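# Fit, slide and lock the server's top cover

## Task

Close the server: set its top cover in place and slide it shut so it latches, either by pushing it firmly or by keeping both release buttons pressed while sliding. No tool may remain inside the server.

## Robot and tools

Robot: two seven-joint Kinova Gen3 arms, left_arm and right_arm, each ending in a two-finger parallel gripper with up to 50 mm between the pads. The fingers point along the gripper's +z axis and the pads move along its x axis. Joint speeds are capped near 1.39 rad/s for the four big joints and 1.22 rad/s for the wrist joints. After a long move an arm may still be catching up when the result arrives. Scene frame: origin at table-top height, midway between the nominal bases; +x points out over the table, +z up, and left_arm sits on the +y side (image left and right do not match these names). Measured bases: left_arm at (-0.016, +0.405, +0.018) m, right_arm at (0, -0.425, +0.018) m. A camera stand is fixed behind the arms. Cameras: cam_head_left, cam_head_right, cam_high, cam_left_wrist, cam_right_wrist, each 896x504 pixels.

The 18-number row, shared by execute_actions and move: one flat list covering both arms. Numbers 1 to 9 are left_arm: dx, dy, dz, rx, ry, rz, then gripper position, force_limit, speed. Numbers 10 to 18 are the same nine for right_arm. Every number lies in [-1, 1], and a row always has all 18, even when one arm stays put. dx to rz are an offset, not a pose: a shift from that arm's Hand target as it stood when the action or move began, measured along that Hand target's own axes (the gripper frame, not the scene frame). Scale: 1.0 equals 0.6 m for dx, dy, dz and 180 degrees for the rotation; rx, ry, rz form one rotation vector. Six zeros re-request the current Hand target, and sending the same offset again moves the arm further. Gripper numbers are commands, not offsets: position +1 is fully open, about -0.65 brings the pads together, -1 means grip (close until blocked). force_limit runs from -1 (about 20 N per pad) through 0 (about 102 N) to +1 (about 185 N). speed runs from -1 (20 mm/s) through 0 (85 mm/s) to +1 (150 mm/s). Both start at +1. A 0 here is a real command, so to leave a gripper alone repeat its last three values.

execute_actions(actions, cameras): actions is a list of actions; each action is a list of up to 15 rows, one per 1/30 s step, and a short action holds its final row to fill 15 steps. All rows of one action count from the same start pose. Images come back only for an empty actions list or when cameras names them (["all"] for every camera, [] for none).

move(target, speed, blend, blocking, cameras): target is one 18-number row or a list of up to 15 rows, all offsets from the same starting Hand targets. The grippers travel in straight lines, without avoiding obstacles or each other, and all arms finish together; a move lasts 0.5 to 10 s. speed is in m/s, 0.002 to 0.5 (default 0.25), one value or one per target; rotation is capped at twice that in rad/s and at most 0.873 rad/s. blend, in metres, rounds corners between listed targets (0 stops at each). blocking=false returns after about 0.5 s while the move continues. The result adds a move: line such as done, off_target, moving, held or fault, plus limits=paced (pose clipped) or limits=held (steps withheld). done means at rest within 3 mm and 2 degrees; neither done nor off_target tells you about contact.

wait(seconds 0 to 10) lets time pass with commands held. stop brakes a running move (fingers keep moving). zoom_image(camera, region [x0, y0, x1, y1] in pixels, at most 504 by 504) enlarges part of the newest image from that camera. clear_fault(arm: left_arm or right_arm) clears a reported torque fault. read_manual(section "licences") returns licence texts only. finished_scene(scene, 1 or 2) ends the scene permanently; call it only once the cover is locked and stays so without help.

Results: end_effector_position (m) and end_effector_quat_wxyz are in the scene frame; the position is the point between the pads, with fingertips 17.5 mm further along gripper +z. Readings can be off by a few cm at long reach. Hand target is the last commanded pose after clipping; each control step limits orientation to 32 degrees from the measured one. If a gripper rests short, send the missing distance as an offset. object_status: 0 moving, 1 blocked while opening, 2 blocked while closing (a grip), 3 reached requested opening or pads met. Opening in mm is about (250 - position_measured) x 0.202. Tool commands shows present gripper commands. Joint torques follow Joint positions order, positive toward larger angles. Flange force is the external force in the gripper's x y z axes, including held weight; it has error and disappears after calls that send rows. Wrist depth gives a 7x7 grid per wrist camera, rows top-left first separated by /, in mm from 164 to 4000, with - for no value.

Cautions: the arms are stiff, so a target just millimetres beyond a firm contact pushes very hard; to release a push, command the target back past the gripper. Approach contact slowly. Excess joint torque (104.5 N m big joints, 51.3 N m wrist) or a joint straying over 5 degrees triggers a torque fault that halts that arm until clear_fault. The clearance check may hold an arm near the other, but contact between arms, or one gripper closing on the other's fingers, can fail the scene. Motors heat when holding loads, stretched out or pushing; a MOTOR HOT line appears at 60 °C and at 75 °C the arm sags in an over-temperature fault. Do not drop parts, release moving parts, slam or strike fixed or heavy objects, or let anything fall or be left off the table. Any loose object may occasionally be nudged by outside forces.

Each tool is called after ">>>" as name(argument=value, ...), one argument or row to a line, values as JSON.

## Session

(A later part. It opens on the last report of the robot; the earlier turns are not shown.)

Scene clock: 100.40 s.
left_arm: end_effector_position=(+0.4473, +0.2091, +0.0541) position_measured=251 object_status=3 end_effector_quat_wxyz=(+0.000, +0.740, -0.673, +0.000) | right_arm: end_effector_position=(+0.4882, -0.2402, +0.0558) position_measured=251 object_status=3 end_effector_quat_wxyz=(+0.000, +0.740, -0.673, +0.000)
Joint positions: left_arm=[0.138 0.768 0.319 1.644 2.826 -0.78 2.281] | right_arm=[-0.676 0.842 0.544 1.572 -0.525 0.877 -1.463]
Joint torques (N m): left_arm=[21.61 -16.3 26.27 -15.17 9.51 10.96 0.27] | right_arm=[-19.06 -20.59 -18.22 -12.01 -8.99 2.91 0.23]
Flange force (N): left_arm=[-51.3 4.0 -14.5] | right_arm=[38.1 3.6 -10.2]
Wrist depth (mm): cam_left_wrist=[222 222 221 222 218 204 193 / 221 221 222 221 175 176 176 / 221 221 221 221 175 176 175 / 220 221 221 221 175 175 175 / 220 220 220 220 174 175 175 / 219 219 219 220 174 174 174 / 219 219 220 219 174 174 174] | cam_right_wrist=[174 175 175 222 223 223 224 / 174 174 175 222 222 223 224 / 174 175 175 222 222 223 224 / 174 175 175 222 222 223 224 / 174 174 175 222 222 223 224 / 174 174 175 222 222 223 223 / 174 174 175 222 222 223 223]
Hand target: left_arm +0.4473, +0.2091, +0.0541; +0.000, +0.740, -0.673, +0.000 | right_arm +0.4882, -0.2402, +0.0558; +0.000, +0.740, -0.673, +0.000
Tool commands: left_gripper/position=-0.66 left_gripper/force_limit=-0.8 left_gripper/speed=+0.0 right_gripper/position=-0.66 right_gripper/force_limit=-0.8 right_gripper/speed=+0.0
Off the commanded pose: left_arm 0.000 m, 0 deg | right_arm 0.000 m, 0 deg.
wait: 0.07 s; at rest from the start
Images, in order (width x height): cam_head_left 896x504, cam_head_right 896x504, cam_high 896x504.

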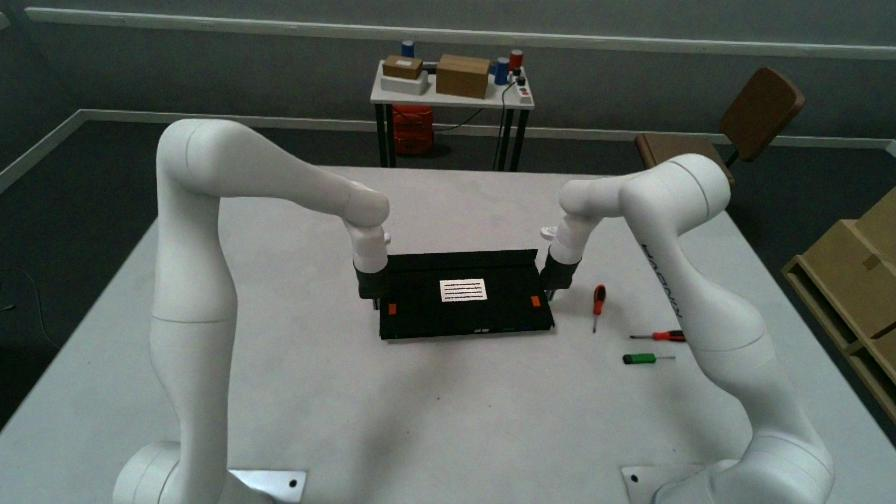

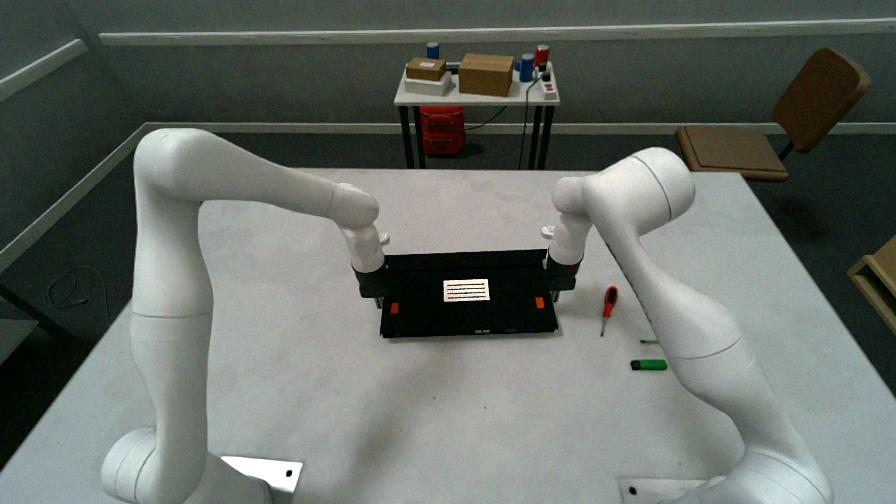

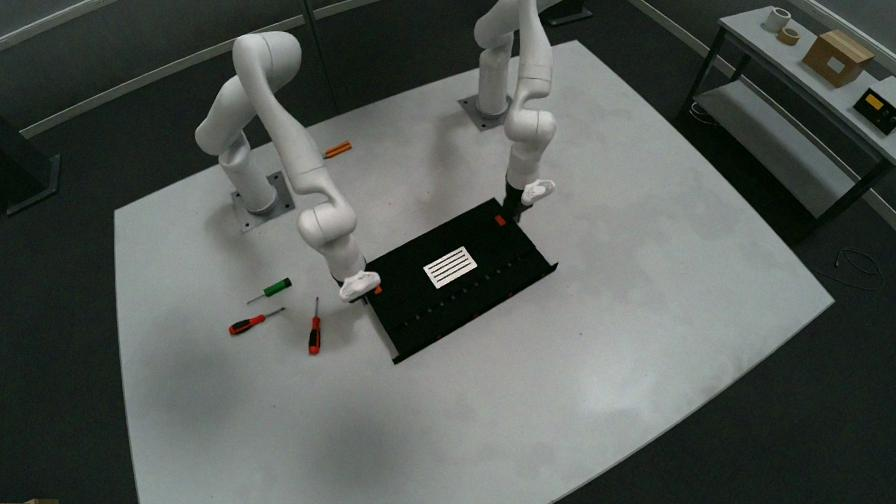

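>>> zoom_image(
  camera="cam_head_left",
  region=[360, 235, 480, 350],
)

>>> zoom_image(
  camera="cam_head_left",
  region=[460, 235, 580, 350],
)

>>> zoom_image(
  camera="cam_high",
  region=[340, 190, 580, 370],
)

Scaled by 4.200 from the camera's 896x504 image, which has a finer 1280x720 frame.

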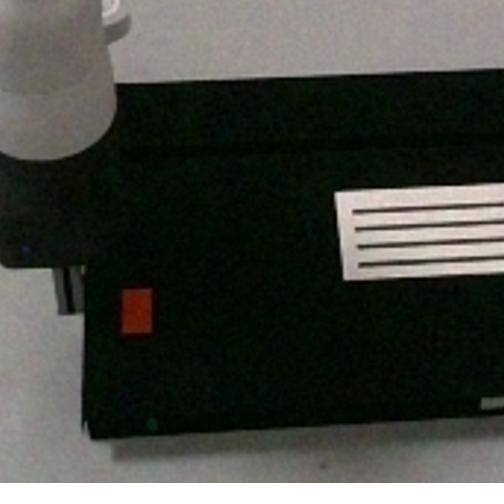

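Scaled by 4.200 from the camera's 896x504 image, which has a finer 1280x720 frame.

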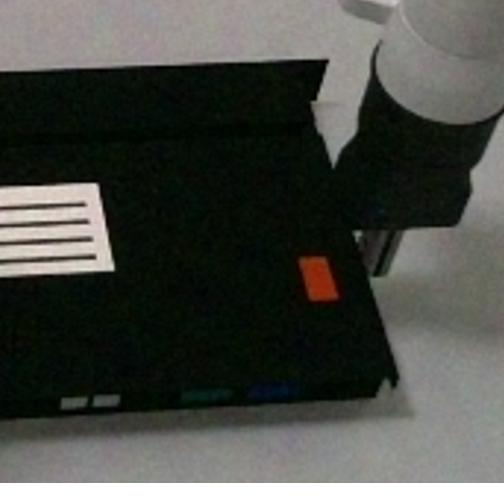

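Scaled by 2.100 from the camera's 896x504 image, which has a finer 1280x720 frame.

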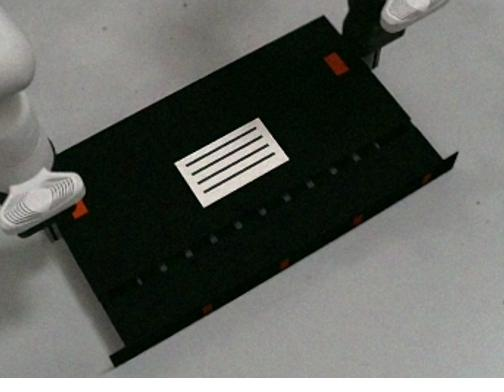

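>>> zoom_image(
  camera="cam_high",
  region=[380, 300, 460, 360],
)

>>> zoom_image(
  camera="cam_high",
  region=[490, 230, 570, 290],
)

Scaled by 6.300 from the camera's 896x504 image, which has a finer 1280x720 frame.

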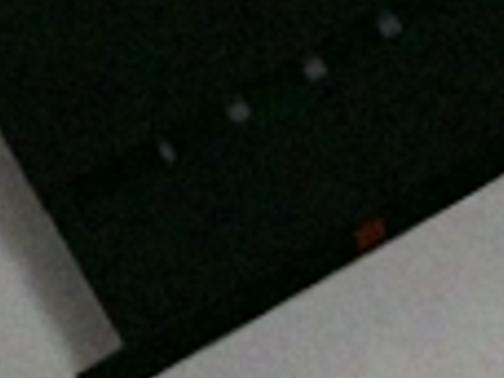

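Scaled by 6.300 from the camera's 896x504 image, which has a finer 1280x720 frame.

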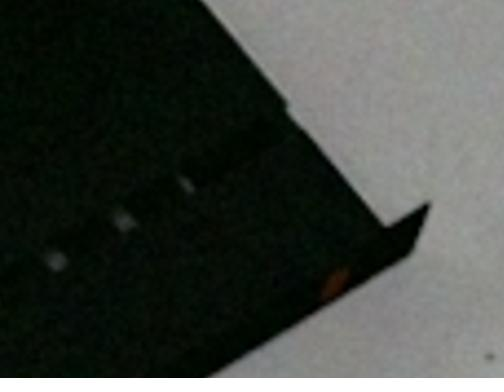

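>>> wait(
  seconds=0.05,
  cameras=["cam_left_wrist", "cam_right_wrist"],
)

>>> zoom_image(
  camera="cam_right_wrist",
  region=[330, 0, 430, 80],
)

>>> zoom_image(
  camera="cam_left_wrist",
  region=[460, 0, 560, 80],
)

Scene clock: 105.60 s.
left_arm: end_effector_position=(+0.4473, +0.2091, +0.0541) position_measured=251 object_status=3 end_effector_quat_wxyz=(+0.000, +0.740, -0.673, +0.000) | right_arm: end_effector_position=(+0.4882, -0.2402, +0.0558) position_measured=251 object_status=3 end_effector_quat_wxyz=(+0.000, +0.740, -0.673, +0.000)
Joint positions: left_arm=[0.138 0.768 0.319 1.644 2.826 -0.78 2.281] | right_arm=[-0.676 0.842 0.544 1.572 -0.525 0.877 -1.463]
Joint torques (N m): left_arm=[21.64 -16.31 26.28 -15.14 9.54 10.96 0.28] | right_arm=[-19.08 -20.55 -18.21 -12.02 -9.02 2.91 0.21]
Flange force (N): left_arm=[-51.3 3.9 -14.5] | right_arm=[38.2 3.6 -10.2]
Wrist depth (mm): cam_left_wrist=[221 222 222 222 218 204 192 / 221 222 221 222 175 176 176 / 221 221 222 221 175 175 176 / 220 220 221 221 175 175 175 / 220 219 220 220 175 175 175 / 219 219 220 220 174 174 174 / 219 219 219 219 174 174 174] | cam_right_wrist=[174 175 175 222 223 223 224 / 174 175 175 222 222 223 224 / 174 175 175 222 222 223 224 / 174 174 175 222 222 223 224 / 174 174 175 222 222 223 223 / 174 174 175 222 222 222 224 / 174 174 175 222 222 223 223]
Hand target: left_arm +0.4473, +0.2091, +0.0541; +0.000, +0.740, -0.673, +0.000 | right_arm +0.4882, -0.2402, +0.0558; +0.000, +0.740, -0.673, +0.000
Tool commands: left_gripper/position=-0.66 left_gripper/force_limit=-0.8 left_gripper/speed=+0.0 right_gripper/position=-0.66 right_gripper/force_limit=-0.8 right_gripper/speed=+0.0
Off the commanded pose: left_arm 0.000 m, 0 deg | right_arm 0.000 m, 0 deg.
wait: 0.07 s; at rest from the start
Images, in order (width x height): cam_left_wrist 896x504, cam_right_wrist 896x504.

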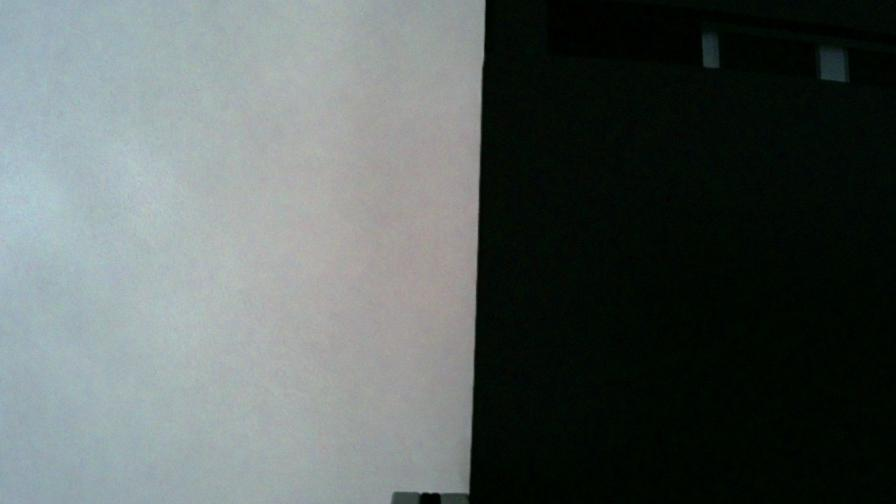

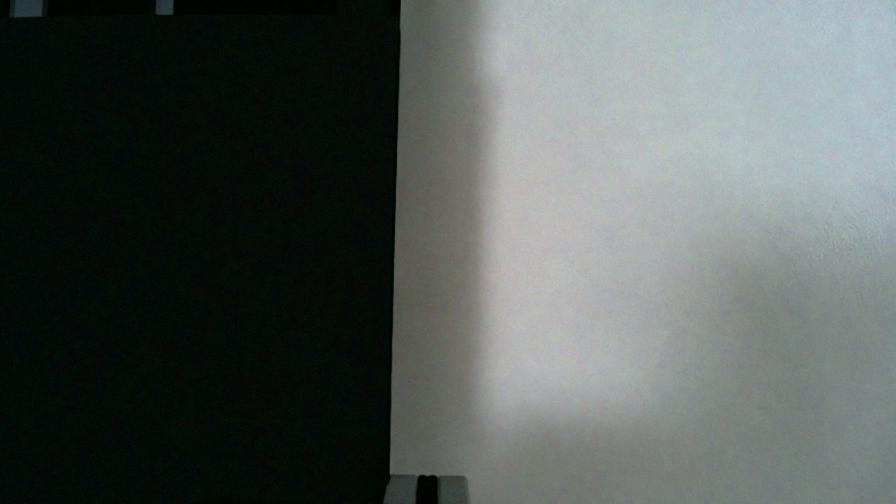

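Scaled by 5.040 from the camera's 896x504 image, which has a finer 1280x720 frame.

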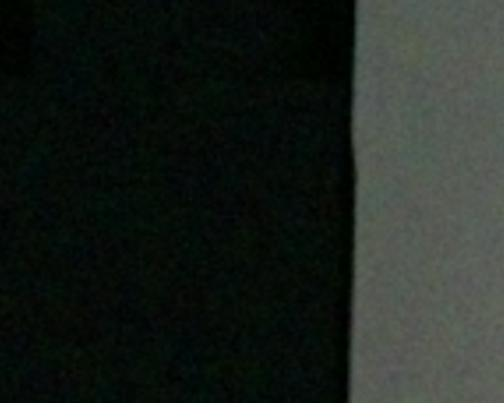

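Scaled by 5.040 from the camera's 896x504 image, which has a finer 1280x720 frame.

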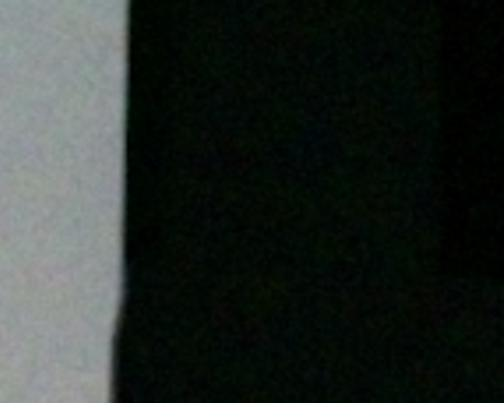

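>>> move(
  target=[
    [0, 0, -0.0012, 0, 0, 0, -0.66, -0.8, 0, 0, 0, -0.0012, 0, 0, 0, -0.66, -0.8, 0],
    [-0.0167, 0, -0.0012, 0, 0, 0, -0.66, -0.8, 0, 0.0167, 0, -0.0012, 0, 0, 0, -0.66, -0.8, 0],
    [-0.0167, 0, -0.11, 0, 0, 0, -0.66, -0.8, 0, 0.0167, 0, -0.107, 0, 0, 0, -0.66, -0.8, 0],
    [0.0633, 0.1183, -0.11, 0, 0, 0, -0.66, -0.8, 0, -0.0633, 0.1183, -0.107, 0, 0, 0, -0.66, -0.8, 0],
  ],
  speed=[0.01, 0.02, 0.15, 0.2],
  blend=[0, 0.003, 0.02, 0],
  cameras=["cam_left_wrist", "cam_right_wrist"],
)

Scene clock: 110.23 s.
left_arm: end_effector_position=(+0.3801, +0.1646, +0.1200) position_measured=251 object_status=3 end_effector_quat_wxyz=(+0.000, +0.740, -0.673, +0.000) | right_arm: end_effector_position=(+0.4139, -0.2091, +0.1200) position_measured=251 object_status=3 end_effector_quat_wxyz=(+0.000, +0.740, -0.673, +0.000)
Joint positions: left_arm=[0.234 0.591 0.365 1.733 2.876 -0.865 2.398] | right_arm=[-0.875 0.647 0.61 1.724 -0.45 0.914 -1.604]
Joint torques (N m): left_arm=[0.77 -17.89 1.58 -7.13 0.01 -0.18 -0.37] | right_arm=[0.4 -19.13 3.28 -8.84 0.35 0.29 -0.08]
Flange force (N): left_arm=[-1.5 0.9 -0.9] | right_arm=[1.4 5.5 5.4]
Wrist depth (mm): cam_left_wrist=[287 288 242 243 243 243 244 / 286 286 242 242 243 243 244 / 286 287 241 242 242 243 243 / 285 286 240 241 242 242 243 / 285 285 240 241 241 242 242 / 284 285 240 240 241 241 241 / 283 284 239 240 240 241 241] | cam_right_wrist=[238 239 239 239 287 287 287 / 238 238 239 240 287 287 288 / 238 238 239 240 286 287 288 / 238 238 239 239 287 286 288 / 238 238 239 239 286 286 287 / 238 238 239 240 286 287 288 / 237 238 239 239 286 286 287]
Hand target: left_arm +0.3801, +0.1646, +0.1200; +0.000, +0.740, -0.673, +0.000 | right_arm +0.4139, -0.2091, +0.1200; +0.000, +0.740, -0.673, +0.000
Off the commanded pose: left_arm 0.000 m, 0 deg | right_arm 0.000 m, 0 deg.
move: done
Images, in order (width x height): cam_left_wrist 896x504, cam_right_wrist 896x504.

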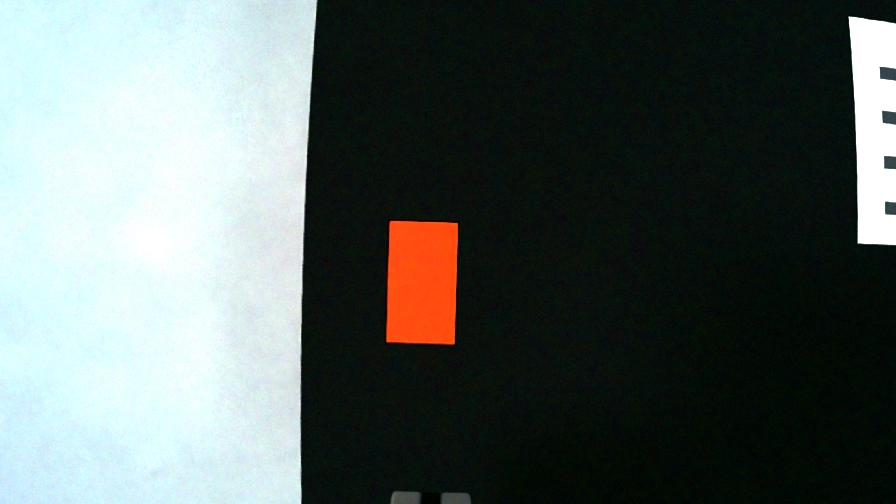

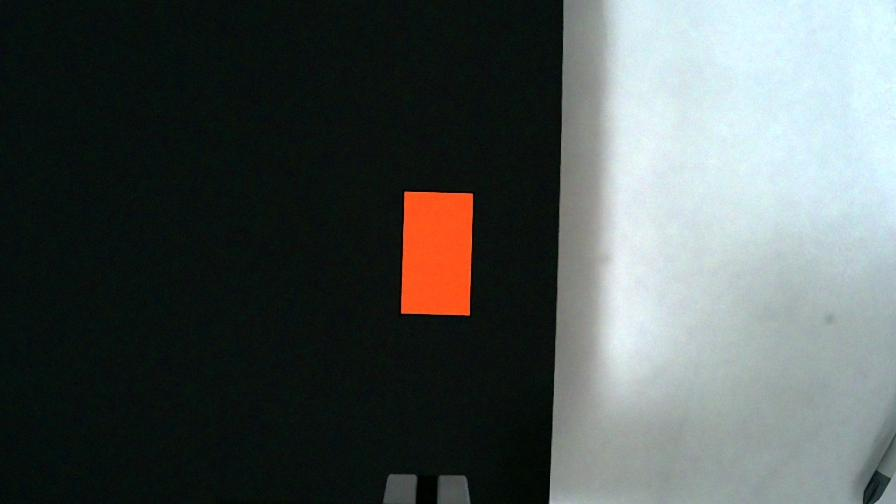

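>>> move(
  target=[0, -0.1833, 0, 0, 0, 0, -0.66, -0.8, 0, 0, -0.1833, 0, 0, 0, 0, -0.66, -0.8, 0],
  speed=0.25,
  cameras=["cam_left_wrist", "cam_right_wrist"],
)

>>> zoom_image(
  camera="cam_left_wrist",
  region=[270, 150, 430, 310],
)

>>> zoom_image(
  camera="cam_right_wrist",
  region=[440, 150, 600, 310],
)

Scene clock: 111.83 s.
left_arm: end_effector_position=(+0.4896, +0.1750, +0.1201) position_measured=251 object_status=3 end_effector_quat_wxyz=(+0.000, +0.740, -0.673, +0.000) | right_arm: end_effector_position=(+0.5234, -0.1986, +0.1200) position_measured=251 object_status=3 end_effector_quat_wxyz=(+0.000, +0.740, -0.673, +0.000)
Joint positions: left_arm=[0.172 0.768 0.354 1.376 2.859 -1.046 2.259] | right_arm=[-0.701 0.845 0.588 1.314 -0.478 1.122 -1.588]
Joint torques (N m): left_arm=[0.51 -21.81 2.04 -8.22 0.01 -0.18 -0.26] | right_arm=[0.27 -23.84 3.94 -9.55 0.36 0.4 -0.22]
Flange force (N): left_arm=[-1.6 2.3 -0.6] | right_arm=[2.1 6.7 5.3]
Wrist depth (mm): cam_left_wrist=[287 288 242 242 243 244 244 / 287 288 242 242 242 243 244 / 287 287 242 241 242 243 243 / 285 285 283 282 258 258 243 / 285 285 240 241 240 241 242 / 284 284 240 240 240 241 242 / 283 285 240 239 240 241 241] | cam_right_wrist=[238 238 239 239 240 287 288 / 238 238 239 239 287 286 287 / 253 254 255 239 286 287 287 / 238 238 239 239 286 286 288 / 238 238 239 239 286 286 287 / 237 238 238 239 286 287 287 / 238 238 238 239 286 286 287]
Hand target: left_arm +0.4896, +0.1750, +0.1201; +0.000, +0.740, -0.673, +0.000 | right_arm +0.5234, -0.1986, +0.1200; +0.000, +0.740, -0.673, +0.000
Off the commanded pose: left_arm 0.000 m, 0 deg | right_arm 0.000 m, 0 deg.
move: done
Images, in order (width x height): cam_left_wrist 896x504, cam_right_wrist 896x504.

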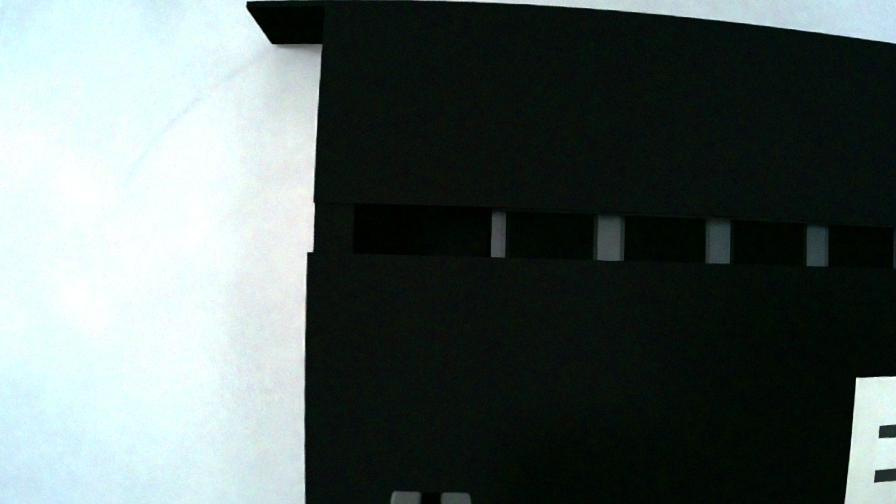

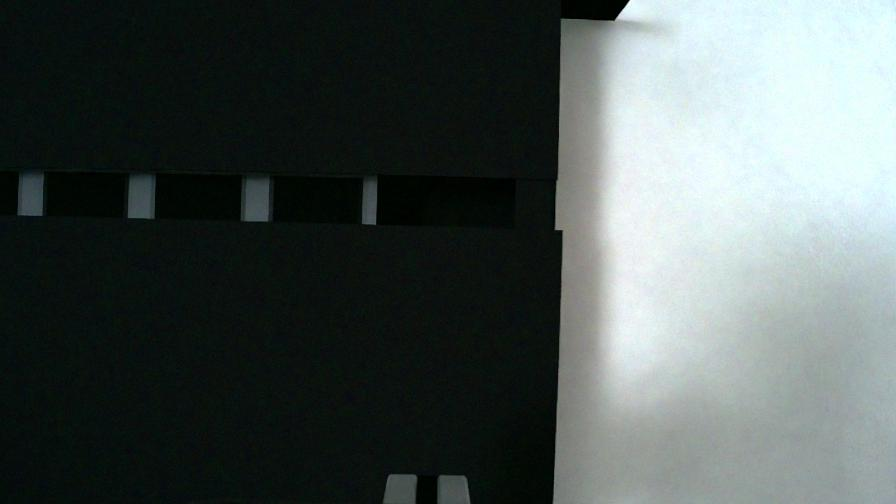

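Scaled by 3.150 from the camera's 896x504 image, which has a finer 1280x720 frame.

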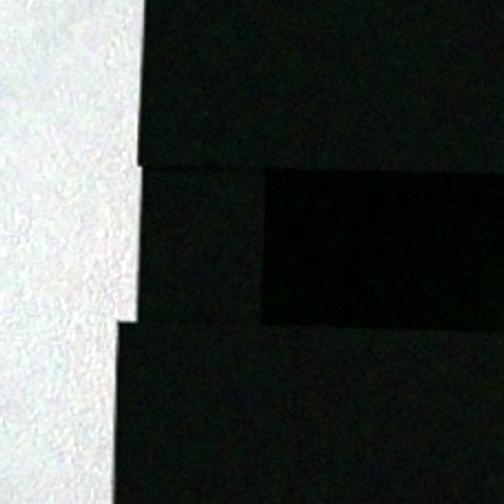

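Scaled by 3.150 from the camera's 896x504 image, which has a finer 1280x720 frame.

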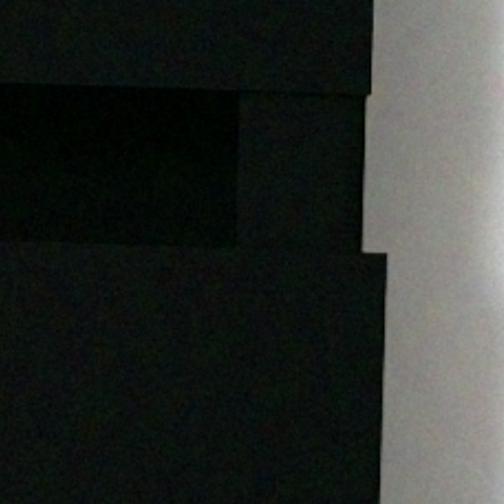

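>>> move(
  target=[-0.0047, 0.189, 0.0717, 0, 0, 0, -0.66, -0.8, 0, 0.0013, 0.1832, 0.0717, 0, 0, 0, -0.66, -0.8, 0],
  speed=0.25,
  cameras=["cam_left_wrist", "cam_right_wrist"],
)

>>> zoom_image(
  camera="cam_left_wrist",
  region=[350, 180, 530, 504],
)

>>> zoom_image(
  camera="cam_right_wrist",
  region=[350, 180, 530, 504],
)

Scene clock: 116.60 s.
left_arm: end_effector_position=(+0.3765, +0.1671, +0.0770) position_measured=251 object_status=3 end_effector_quat_wxyz=(+0.000, +0.740, -0.673, +0.000) | right_arm: end_effector_position=(+0.4140, -0.2099, +0.0770) position_measured=251 object_status=3 end_effector_quat_wxyz=(+0.000, +0.740, -0.673, +0.000)
Joint positions: left_arm=[0.256 0.655 0.33 1.79 2.845 -0.745 2.425] | right_arm=[-0.846 0.716 0.567 1.766 -0.508 0.81 -1.556]
Joint torques (N m): left_arm=[0.51 -18.23 1.59 -6.38 0 -0.11 -0.23] | right_arm=[0.28 -19.67 3.26 -7.8 0.35 0.34 -0.21]
Flange force (N): left_arm=[-1.3 0.9 -1.3] | right_arm=[1.6 4.9 4.7]
Wrist depth (mm): cam_left_wrist=[244 245 199 199 200 200 201 / 243 244 198 199 199 200 200 / 243 243 198 198 198 199 199 / 243 243 198 198 198 199 199 / 242 242 197 198 198 198 198 / 241 242 197 197 198 198 198 / 241 241 196 197 197 197 198] | cam_right_wrist=[195 195 196 196 197 244 245 / 195 195 196 197 197 244 245 / 195 195 196 197 197 244 244 / 195 195 196 196 197 243 244 / 195 196 196 196 243 244 244 / 195 195 196 196 243 243 244 / 195 195 196 196 243 243 244]
Hand target: left_arm +0.3765, +0.1671, +0.0770; +0.000, +0.740, -0.673, +0.000 | right_arm +0.4140, -0.2099, +0.0770; +0.000, +0.740, -0.673, +0.000
Off the commanded pose: left_arm 0.000 m, 0 deg | right_arm 0.000 m, 0 deg.
move: done
Images, in order (width x height): cam_left_wrist 896x504, cam_right_wrist 896x504.

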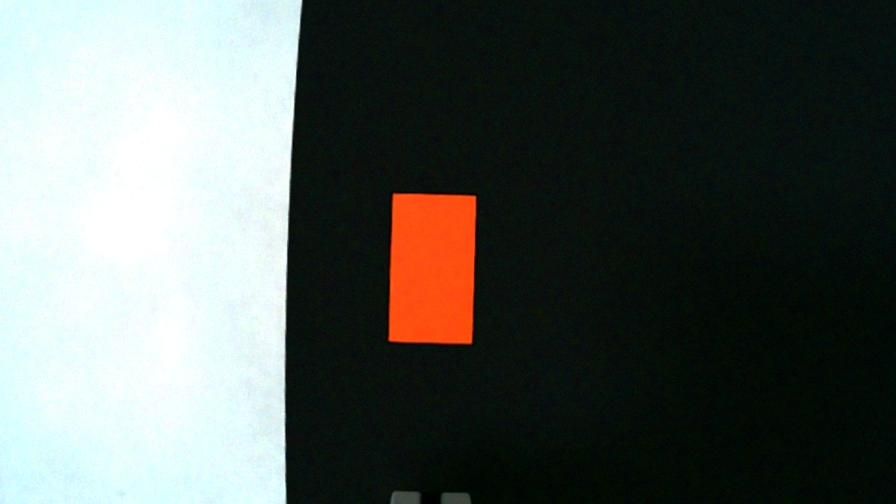

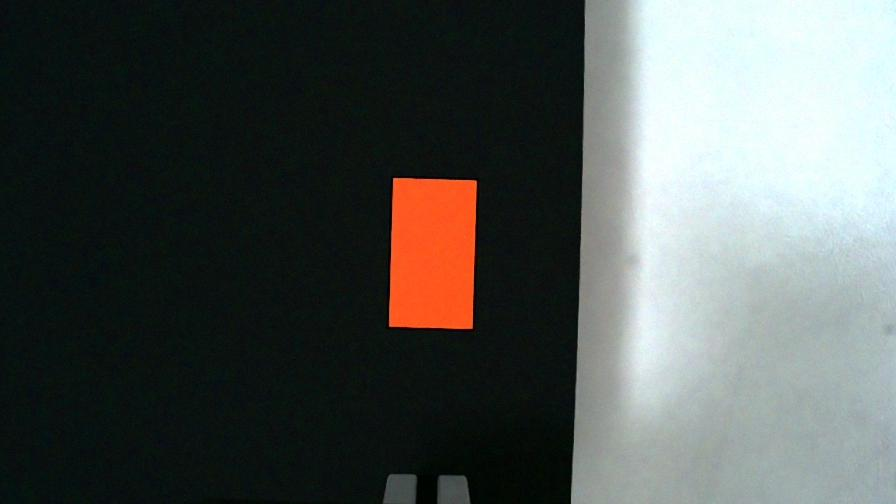

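Scaled by 1.556 from the camera's 896x504 image, which has a finer 1280x720 frame.

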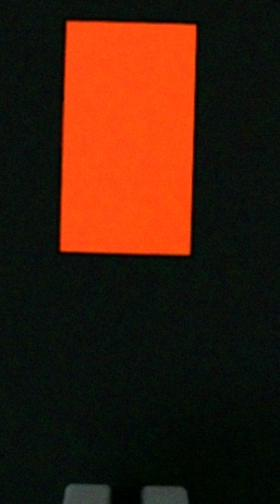

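Scaled by 1.556 from the camera's 896x504 image, which has a finer 1280x720 frame.

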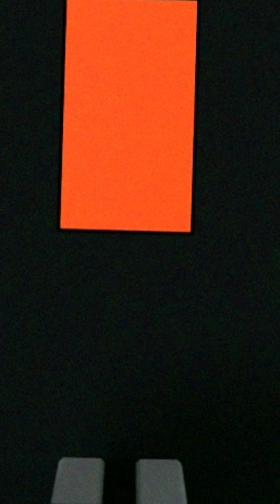

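>>> move(
  target=[
    [-0.0008, -0.096, 0, 0, 0, 0, -0.66, -0.8, 0, 0.0004, -0.0958, 0, 0, 0, 0, -0.66, -0.8, 0],
    [-0.0008, -0.096, 0.0192, 0, 0, 0, -0.66, -0.8, 0, 0.0004, -0.0958, 0.0192, 0, 0, 0, -0.66, -0.8, 0],
    [-0.0008, -0.096, 0.0308, 0, 0, 0, -0.66, -0.8, 0, 0.0004, -0.0958, 0.0308, 0, 0, 0, -0.66, -0.8, 0],
  ],
  speed=[0.15, 0.05, 0.02],
  blend=[0.005, 0.002, 0],
)

Scene clock: 118.77 s.
left_arm: end_effector_position=(+0.4338, +0.1730, +0.0586) position_measured=251 object_status=3 end_effector_quat_wxyz=(+0.000, +0.740, -0.673, +0.000) | right_arm: end_effector_position=(+0.4713, -0.2047, +0.0586) position_measured=251 object_status=3 end_effector_quat_wxyz=(+0.000, +0.740, -0.673, +0.000)
Joint positions: left_arm=[0.213 0.765 0.322 1.629 2.829 -0.797 2.354] | right_arm=[-0.755 0.836 0.547 1.577 -0.524 0.879 -1.538]
Joint torques (N m): left_arm=[0.32 -15.81 0.96 -5.54 -0.22 0.33 -0.3] | right_arm=[0.81 -17.1 3.09 -6.8 0.4 -0.27 -0.26]
Flange force (N): left_arm=[-2.0 3.3 -11.2] | right_arm=[1.7 8.2 -6.4]
Wrist depth (mm): cam_left_wrist=[226 227 181 181 181 182 182 / 226 226 181 181 181 182 182 / 225 226 180 180 181 181 182 / 225 225 180 180 181 181 181 / 225 224 179 180 180 180 181 / 224 224 179 179 179 180 180 / 223 223 178 179 179 179 180] | cam_right_wrist=[177 178 178 179 179 225 226 / 177 177 178 178 179 225 226 / 177 178 178 178 179 226 226 / 177 177 178 178 179 225 226 / 177 178 178 178 179 225 226 / 177 177 178 178 178 225 226 / 177 177 178 178 178 225 226]
Hand target: left_arm +0.4338, +0.1730, +0.0585; +0.000, +0.740, -0.673, +0.000 | right_arm +0.4713, -0.2047, +0.0585; +0.000, +0.740, -0.673, +0.000
Off the commanded pose: left_arm 0.000 m, 0 deg | right_arm 0.000 m, 0 deg.
move: done

>>> move(
  target=[
    [0, 0, 0.0013, 0, 0, 0, -0.66, -0.8, 0, 0, 0, 0.001, 0, 0, 0, -0.66, -0.8, 0],
    [0, -0.01, 0.0013, 0, 0, 0, -0.66, -0.8, 0, 0, -0.01, 0.001, 0, 0, 0, -0.66, -0.8, 0],
  ],
  speed=[0.02, 0.02],
  blend=[0.0005, 0],
  cameras=["cam_left_wrist", "cam_right_wrist"],
)

Scene clock: 119.87 s.
left_arm: end_effector_position=(+0.4397, +0.1736, +0.0577) position_measured=251 object_status=3 end_effector_quat_wxyz=(+0.000, +0.740, -0.673, +0.000) | right_arm: end_effector_position=(+0.4771, -0.2041, +0.0579) position_measured=251 object_status=3 end_effector_quat_wxyz=(+0.000, +0.740, -0.673, +0.000)
Joint positions: left_arm=[0.209 0.775 0.322 1.611 2.829 -0.806 2.346] | right_arm=[-0.747 0.846 0.547 1.556 -0.524 0.89 -1.539]
Joint torques (N m): left_arm=[-0.88 -16.44 -0.17 -7.93 -0.93 1.76 -0.2] | right_arm=[3.92 -13.01 5.46 -11.33 0.59 -5.49 -0.12]
Flange force (N): left_arm=[-2.7 8.3 -13.0] | right_arm=[1.2 25.4 -20.5]
Wrist depth (mm): cam_left_wrist=[225 226 180 180 181 181 181 / 224 225 179 180 180 180 181 / 224 224 179 179 180 180 180 / 224 224 179 179 179 180 180 / 223 224 178 179 179 179 180 / 223 223 178 178 178 179 179 / 222 222 177 178 178 178 179] | cam_right_wrist=[176 177 177 177 178 225 225 / 176 177 177 178 178 224 225 / 176 177 177 177 178 225 225 / 176 177 177 177 178 225 225 / 176 177 177 177 178 224 225 / 176 177 177 178 178 225 225 / 176 177 177 177 178 225 225]
Hand target: left_arm +0.4398, +0.1736, +0.0578; +0.000, +0.740, -0.673, +0.000 | right_arm +0.4772, -0.2041, +0.0579; +0.000, +0.740, -0.673, +0.000
Off the commanded pose: left_arm 0.000 m, 0 deg | right_arm 0.000 m, 0 deg.
move: done; blend cut to 0.0004 m at target 1
Images, in order (width x height): cam_left_wrist 896x504, cam_right_wrist 896x504.

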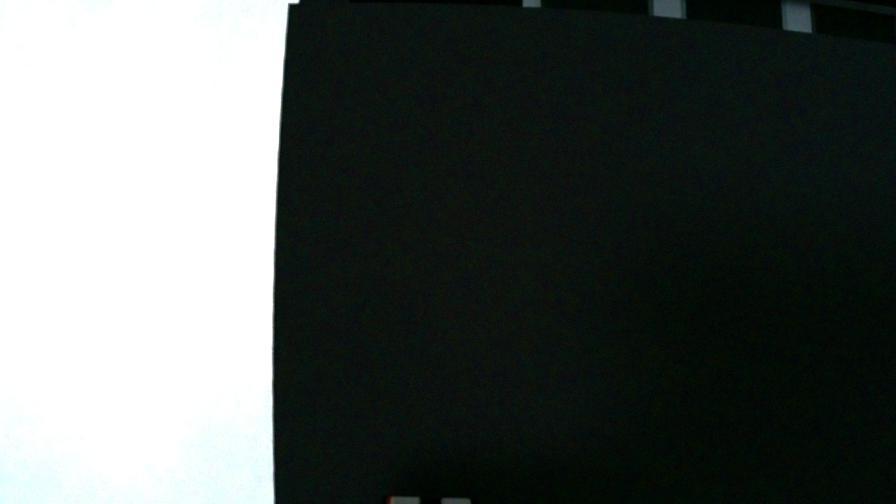

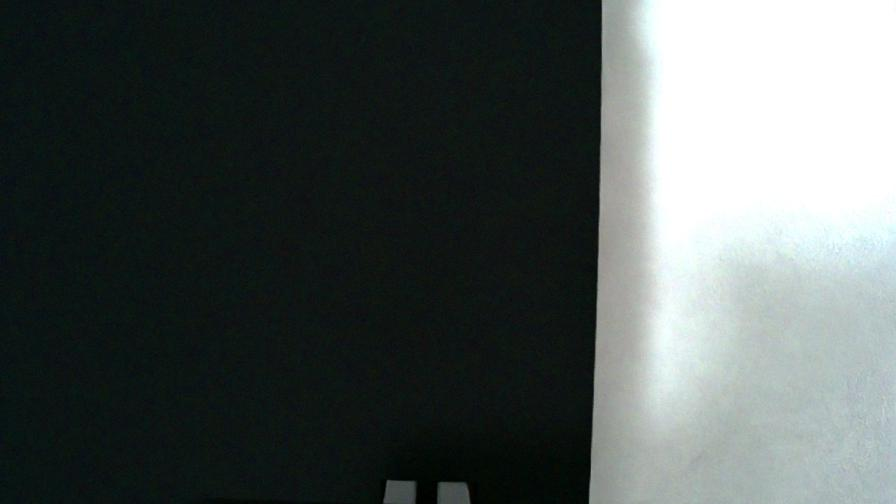

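>>> wait(
  seconds=0.05,
  cameras=["cam_head_left", "cam_high"],
)

>>> zoom_image(
  camera="cam_high",
  region=[340, 190, 580, 370],
)

>>> zoom_image(
  camera="cam_head_left",
  region=[460, 235, 580, 350],
)

Scene clock: 120.87 s.
left_arm: end_effector_position=(+0.4398, +0.1736, +0.0578) position_measured=251 object_status=3 end_effector_quat_wxyz=(+0.000, +0.740, -0.673, +0.000) | right_arm: end_effector_position=(+0.4772, -0.2041, +0.0579) position_measured=251 object_status=3 end_effector_quat_wxyz=(+0.000, +0.740, -0.673, +0.000)
Joint positions: left_arm=[0.209 0.775 0.322 1.61 2.829 -0.806 2.346] | right_arm=[-0.747 0.846 0.547 1.555 -0.524 0.89 -1.539]
Joint torques (N m): left_arm=[-0.74 -16.59 -0.11 -7.85 -0.91 1.69 -0.24] | right_arm=[4.15 -12.94 5.67 -11.4 0.63 -5.75 -0.07]
Flange force (N): left_arm=[-2.6 7.9 -12.6] | right_arm=[0.7 25.6 -21.0]
Wrist depth (mm): cam_left_wrist=[225 226 180 180 180 181 181 / 225 225 179 180 180 180 181 / 224 224 179 179 180 180 180 / 223 224 179 179 179 180 180 / 223 223 178 178 179 179 180 / 223 223 178 178 179 179 179 / 222 223 177 178 178 178 179] | cam_right_wrist=[177 176 177 177 178 225 226 / 176 177 177 177 178 225 225 / 176 177 177 177 177 225 225 / 176 177 177 177 178 225 225 / 176 177 177 177 178 225 225 / 176 176 177 177 178 225 225 / 176 177 177 177 178 224 225]
Hand target: left_arm +0.4398, +0.1736, +0.0578; +0.000, +0.740, -0.673, +0.000 | right_arm +0.4772, -0.2041, +0.0579; +0.000, +0.740, -0.673, +0.000
Tool commands: left_gripper/position=-0.66 left_gripper/force_limit=-0.8 left_gripper/speed=+0.0 right_gripper/position=-0.66 right_gripper/force_limit=-0.8 right_gripper/speed=+0.0
Off the commanded pose: left_arm 0.000 m, 0 deg | right_arm 0.000 m, 0 deg.
wait: 0.07 s; at rest from the start
Images, in order (width x height): cam_head_left 896x504, cam_high 896x504.

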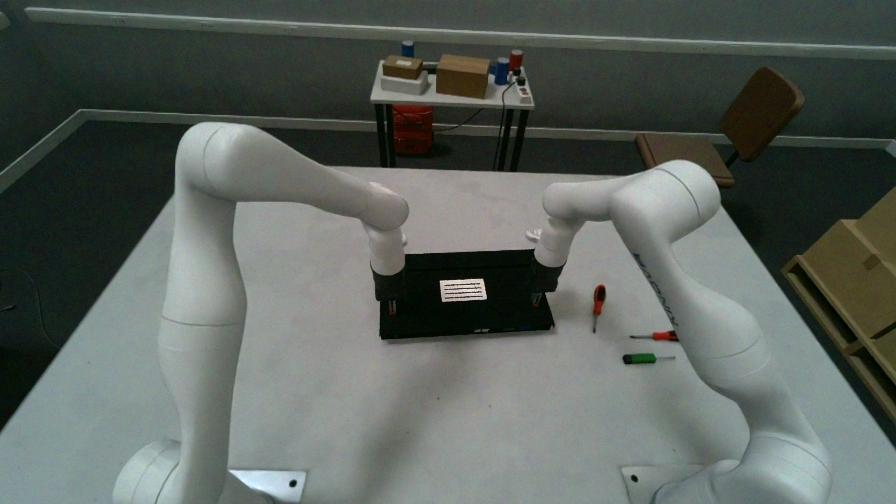

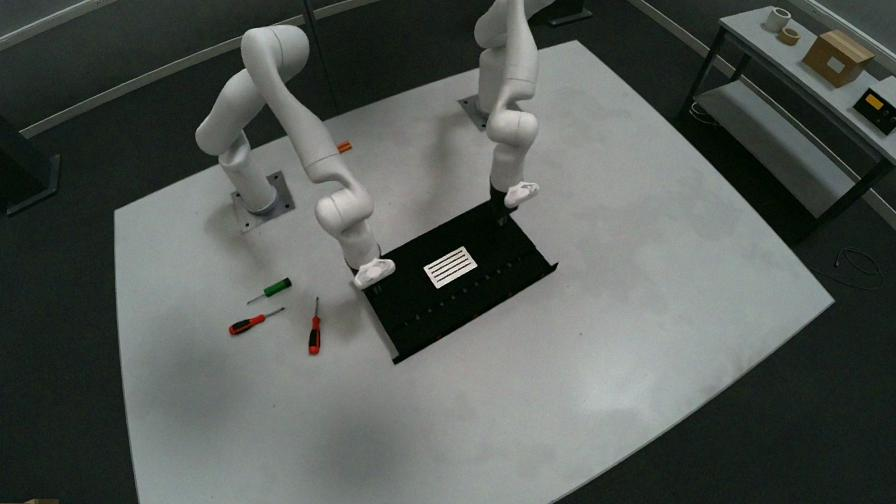

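Scaled by 2.100 from the camera's 896x504 image, which has a finer 1280x720 frame.

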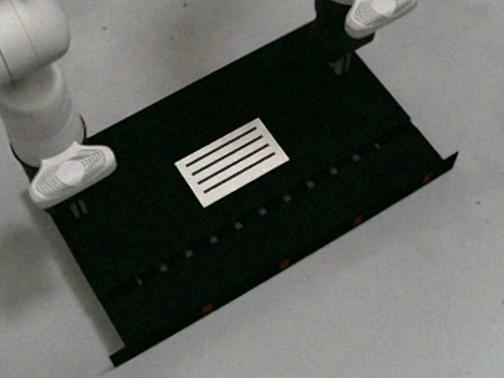

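Scaled by 4.200 from the camera's 896x504 image, which has a finer 1280x720 frame.

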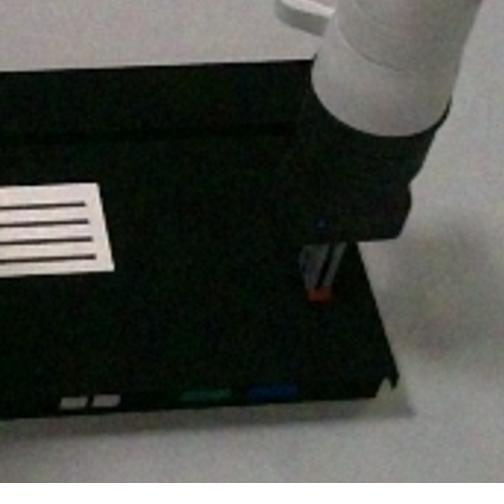

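>>> wait(
  seconds=0.05,
  cameras=["cam_left_wrist", "cam_right_wrist"],
)

>>> zoom_image(
  camera="cam_left_wrist",
  region=[360, 430, 500, 504],
)

>>> zoom_image(
  camera="cam_right_wrist",
  region=[360, 430, 500, 504],
)

Scene clock: 121.77 s.
left_arm: end_effector_position=(+0.4398, +0.1736, +0.0578) position_measured=251 object_status=3 end_effector_quat_wxyz=(+0.000, +0.740, -0.673, +0.000) | right_arm: end_effector_position=(+0.4772, -0.2041, +0.0579) position_measured=251 object_status=3 end_effector_quat_wxyz=(+0.000, +0.740, -0.673, +0.000)
Joint positions: left_arm=[0.209 0.775 0.322 1.61 2.829 -0.806 2.346] | right_arm=[-0.747 0.846 0.547 1.555 -0.524 0.89 -1.539]
Joint torques (N m): left_arm=[-0.68 -16.57 -0.13 -7.83 -0.91 1.7 -0.25] | right_arm=[4.17 -12.97 5.63 -11.43 0.6 -5.76 -0.09]
Flange force (N): left_arm=[-2.7 7.8 -12.7] | right_arm=[0.7 25.6 -21.0]
Wrist depth (mm): cam_left_wrist=[225 226 180 180 181 181 181 / 225 226 179 179 180 180 181 / 224 225 179 179 180 180 181 / 224 224 178 179 179 180 180 / 223 223 178 178 179 179 179 / 222 223 178 178 179 179 179 / 222 223 177 178 178 178 179] | cam_right_wrist=[176 177 177 178 178 225 225 / 176 177 177 177 178 225 225 / 176 177 177 177 178 225 225 / 176 177 177 178 178 225 225 / 176 177 177 177 178 224 225 / 176 176 177 177 178 225 225 / 176 177 177 177 178 225 225]
Hand target: left_arm +0.4398, +0.1736, +0.0578; +0.000, +0.740, -0.673, +0.000 | right_arm +0.4772, -0.2041, +0.0579; +0.000, +0.740, -0.673, +0.000
Tool commands: left_gripper/position=-0.66 left_gripper/force_limit=-0.8 left_gripper/speed=+0.0 right_gripper/position=-0.66 right_gripper/force_limit=-0.8 right_gripper/speed=+0.0
Off the commanded pose: left_arm 0.000 m, 0 deg | right_arm 0.000 m, 0 deg.
wait: 0.07 s; at rest from the start
Images, in order (width x height): cam_left_wrist 896x504, cam_right_wrist 896x504.

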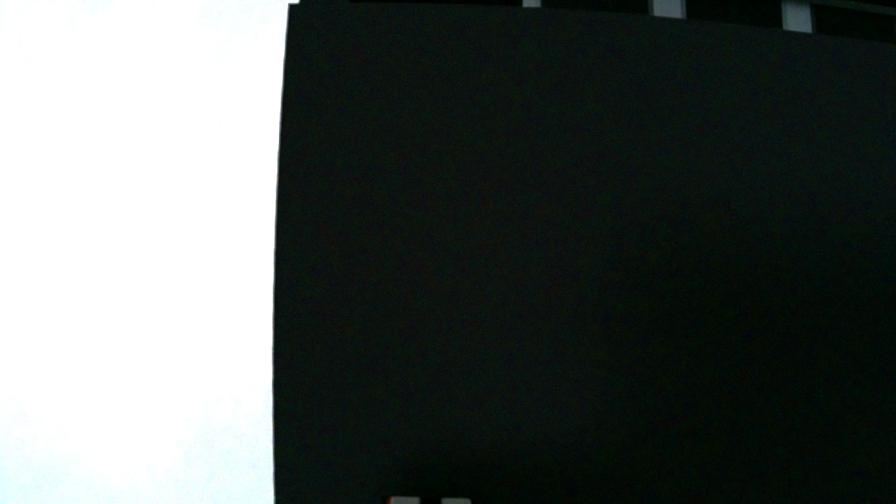

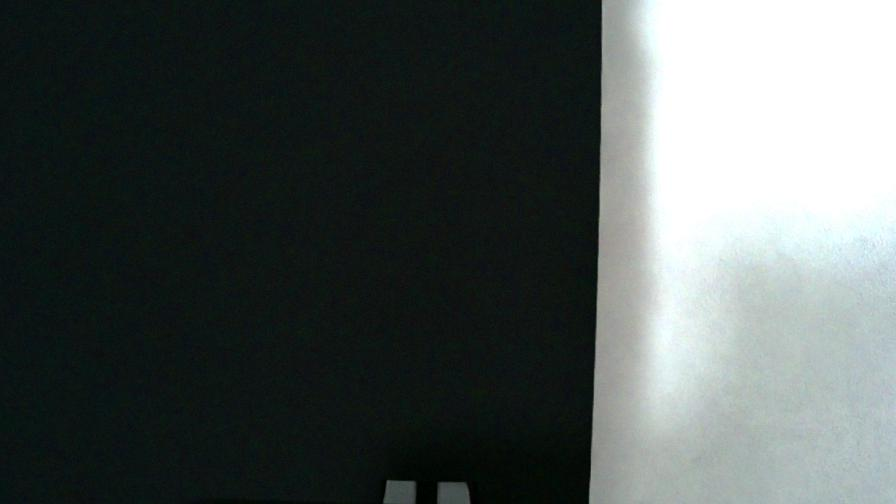

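Scaled by 3.600 from the camera's 896x504 image, which has a finer 1280x720 frame.

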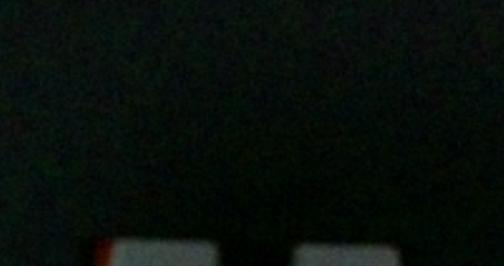

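Scaled by 3.600 from the camera's 896x504 image, which has a finer 1280x720 frame.

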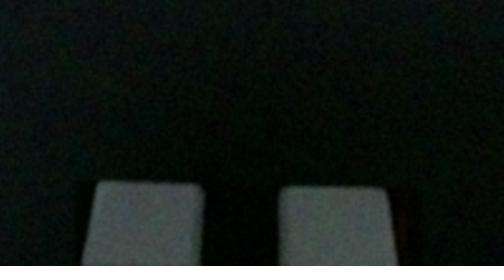

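>>> move(
  target=[-0.0011, -0.001, 0, 0, 0, 0, -0.66, -0.8, 0, 0.0001, 0, -0.0012, 0, 0, 0, -0.66, -0.8, 0],
  speed=0.01,
)

Scene clock: 123.13 s.
left_arm: end_effector_position=(+0.4403, +0.1743, +0.0578) position_measured=251 object_status=3 end_effector_quat_wxyz=(+0.000, +0.740, -0.673, +0.000) | right_arm: end_effector_position=(+0.4773, -0.2042, +0.0587) position_measured=251 object_status=3 end_effector_quat_wxyz=(+0.000, +0.740, -0.673, +0.000)
Joint positions: left_arm=[0.207 0.776 0.322 1.61 2.829 -0.807 2.344] | right_arm=[-0.747 0.845 0.548 1.555 -0.523 0.892 -1.539]
Joint torques (N m): left_arm=[-3.08 -16.84 -2.89 -6.47 -2.01 0.21 -0.29] | right_arm=[2.49 -18.59 5.2 -8.54 1.03 -1.59 -0.19]
Flange force (N): left_arm=[3.3 7.3 -11.2] | right_arm=[-0.5 12.1 -4.5]
Wrist depth (mm): cam_left_wrist=[225 226 180 180 181 181 198 / 225 225 179 180 180 181 181 / 224 224 179 179 180 180 181 / 224 224 178 179 179 180 180 / 223 224 178 178 179 179 180 / 222 223 178 178 179 179 179 / 222 222 177 178 178 178 179] | cam_right_wrist=[177 177 178 178 178 225 226 / 177 177 178 178 178 225 226 / 177 177 178 178 178 225 226 / 177 177 178 178 178 225 225 / 177 177 178 178 178 225 225 / 177 177 177 178 178 225 226 / 177 177 177 178 178 225 225]
Hand target: left_arm +0.4403, +0.1743, +0.0578; +0.000, +0.740, -0.673, +0.000 | right_arm +0.4772, -0.2042, +0.0586; +0.000, +0.740, -0.673, +0.000
Off the commanded pose: left_arm 0.000 m, 0 deg | right_arm 0.000 m, 0 deg.
move: done


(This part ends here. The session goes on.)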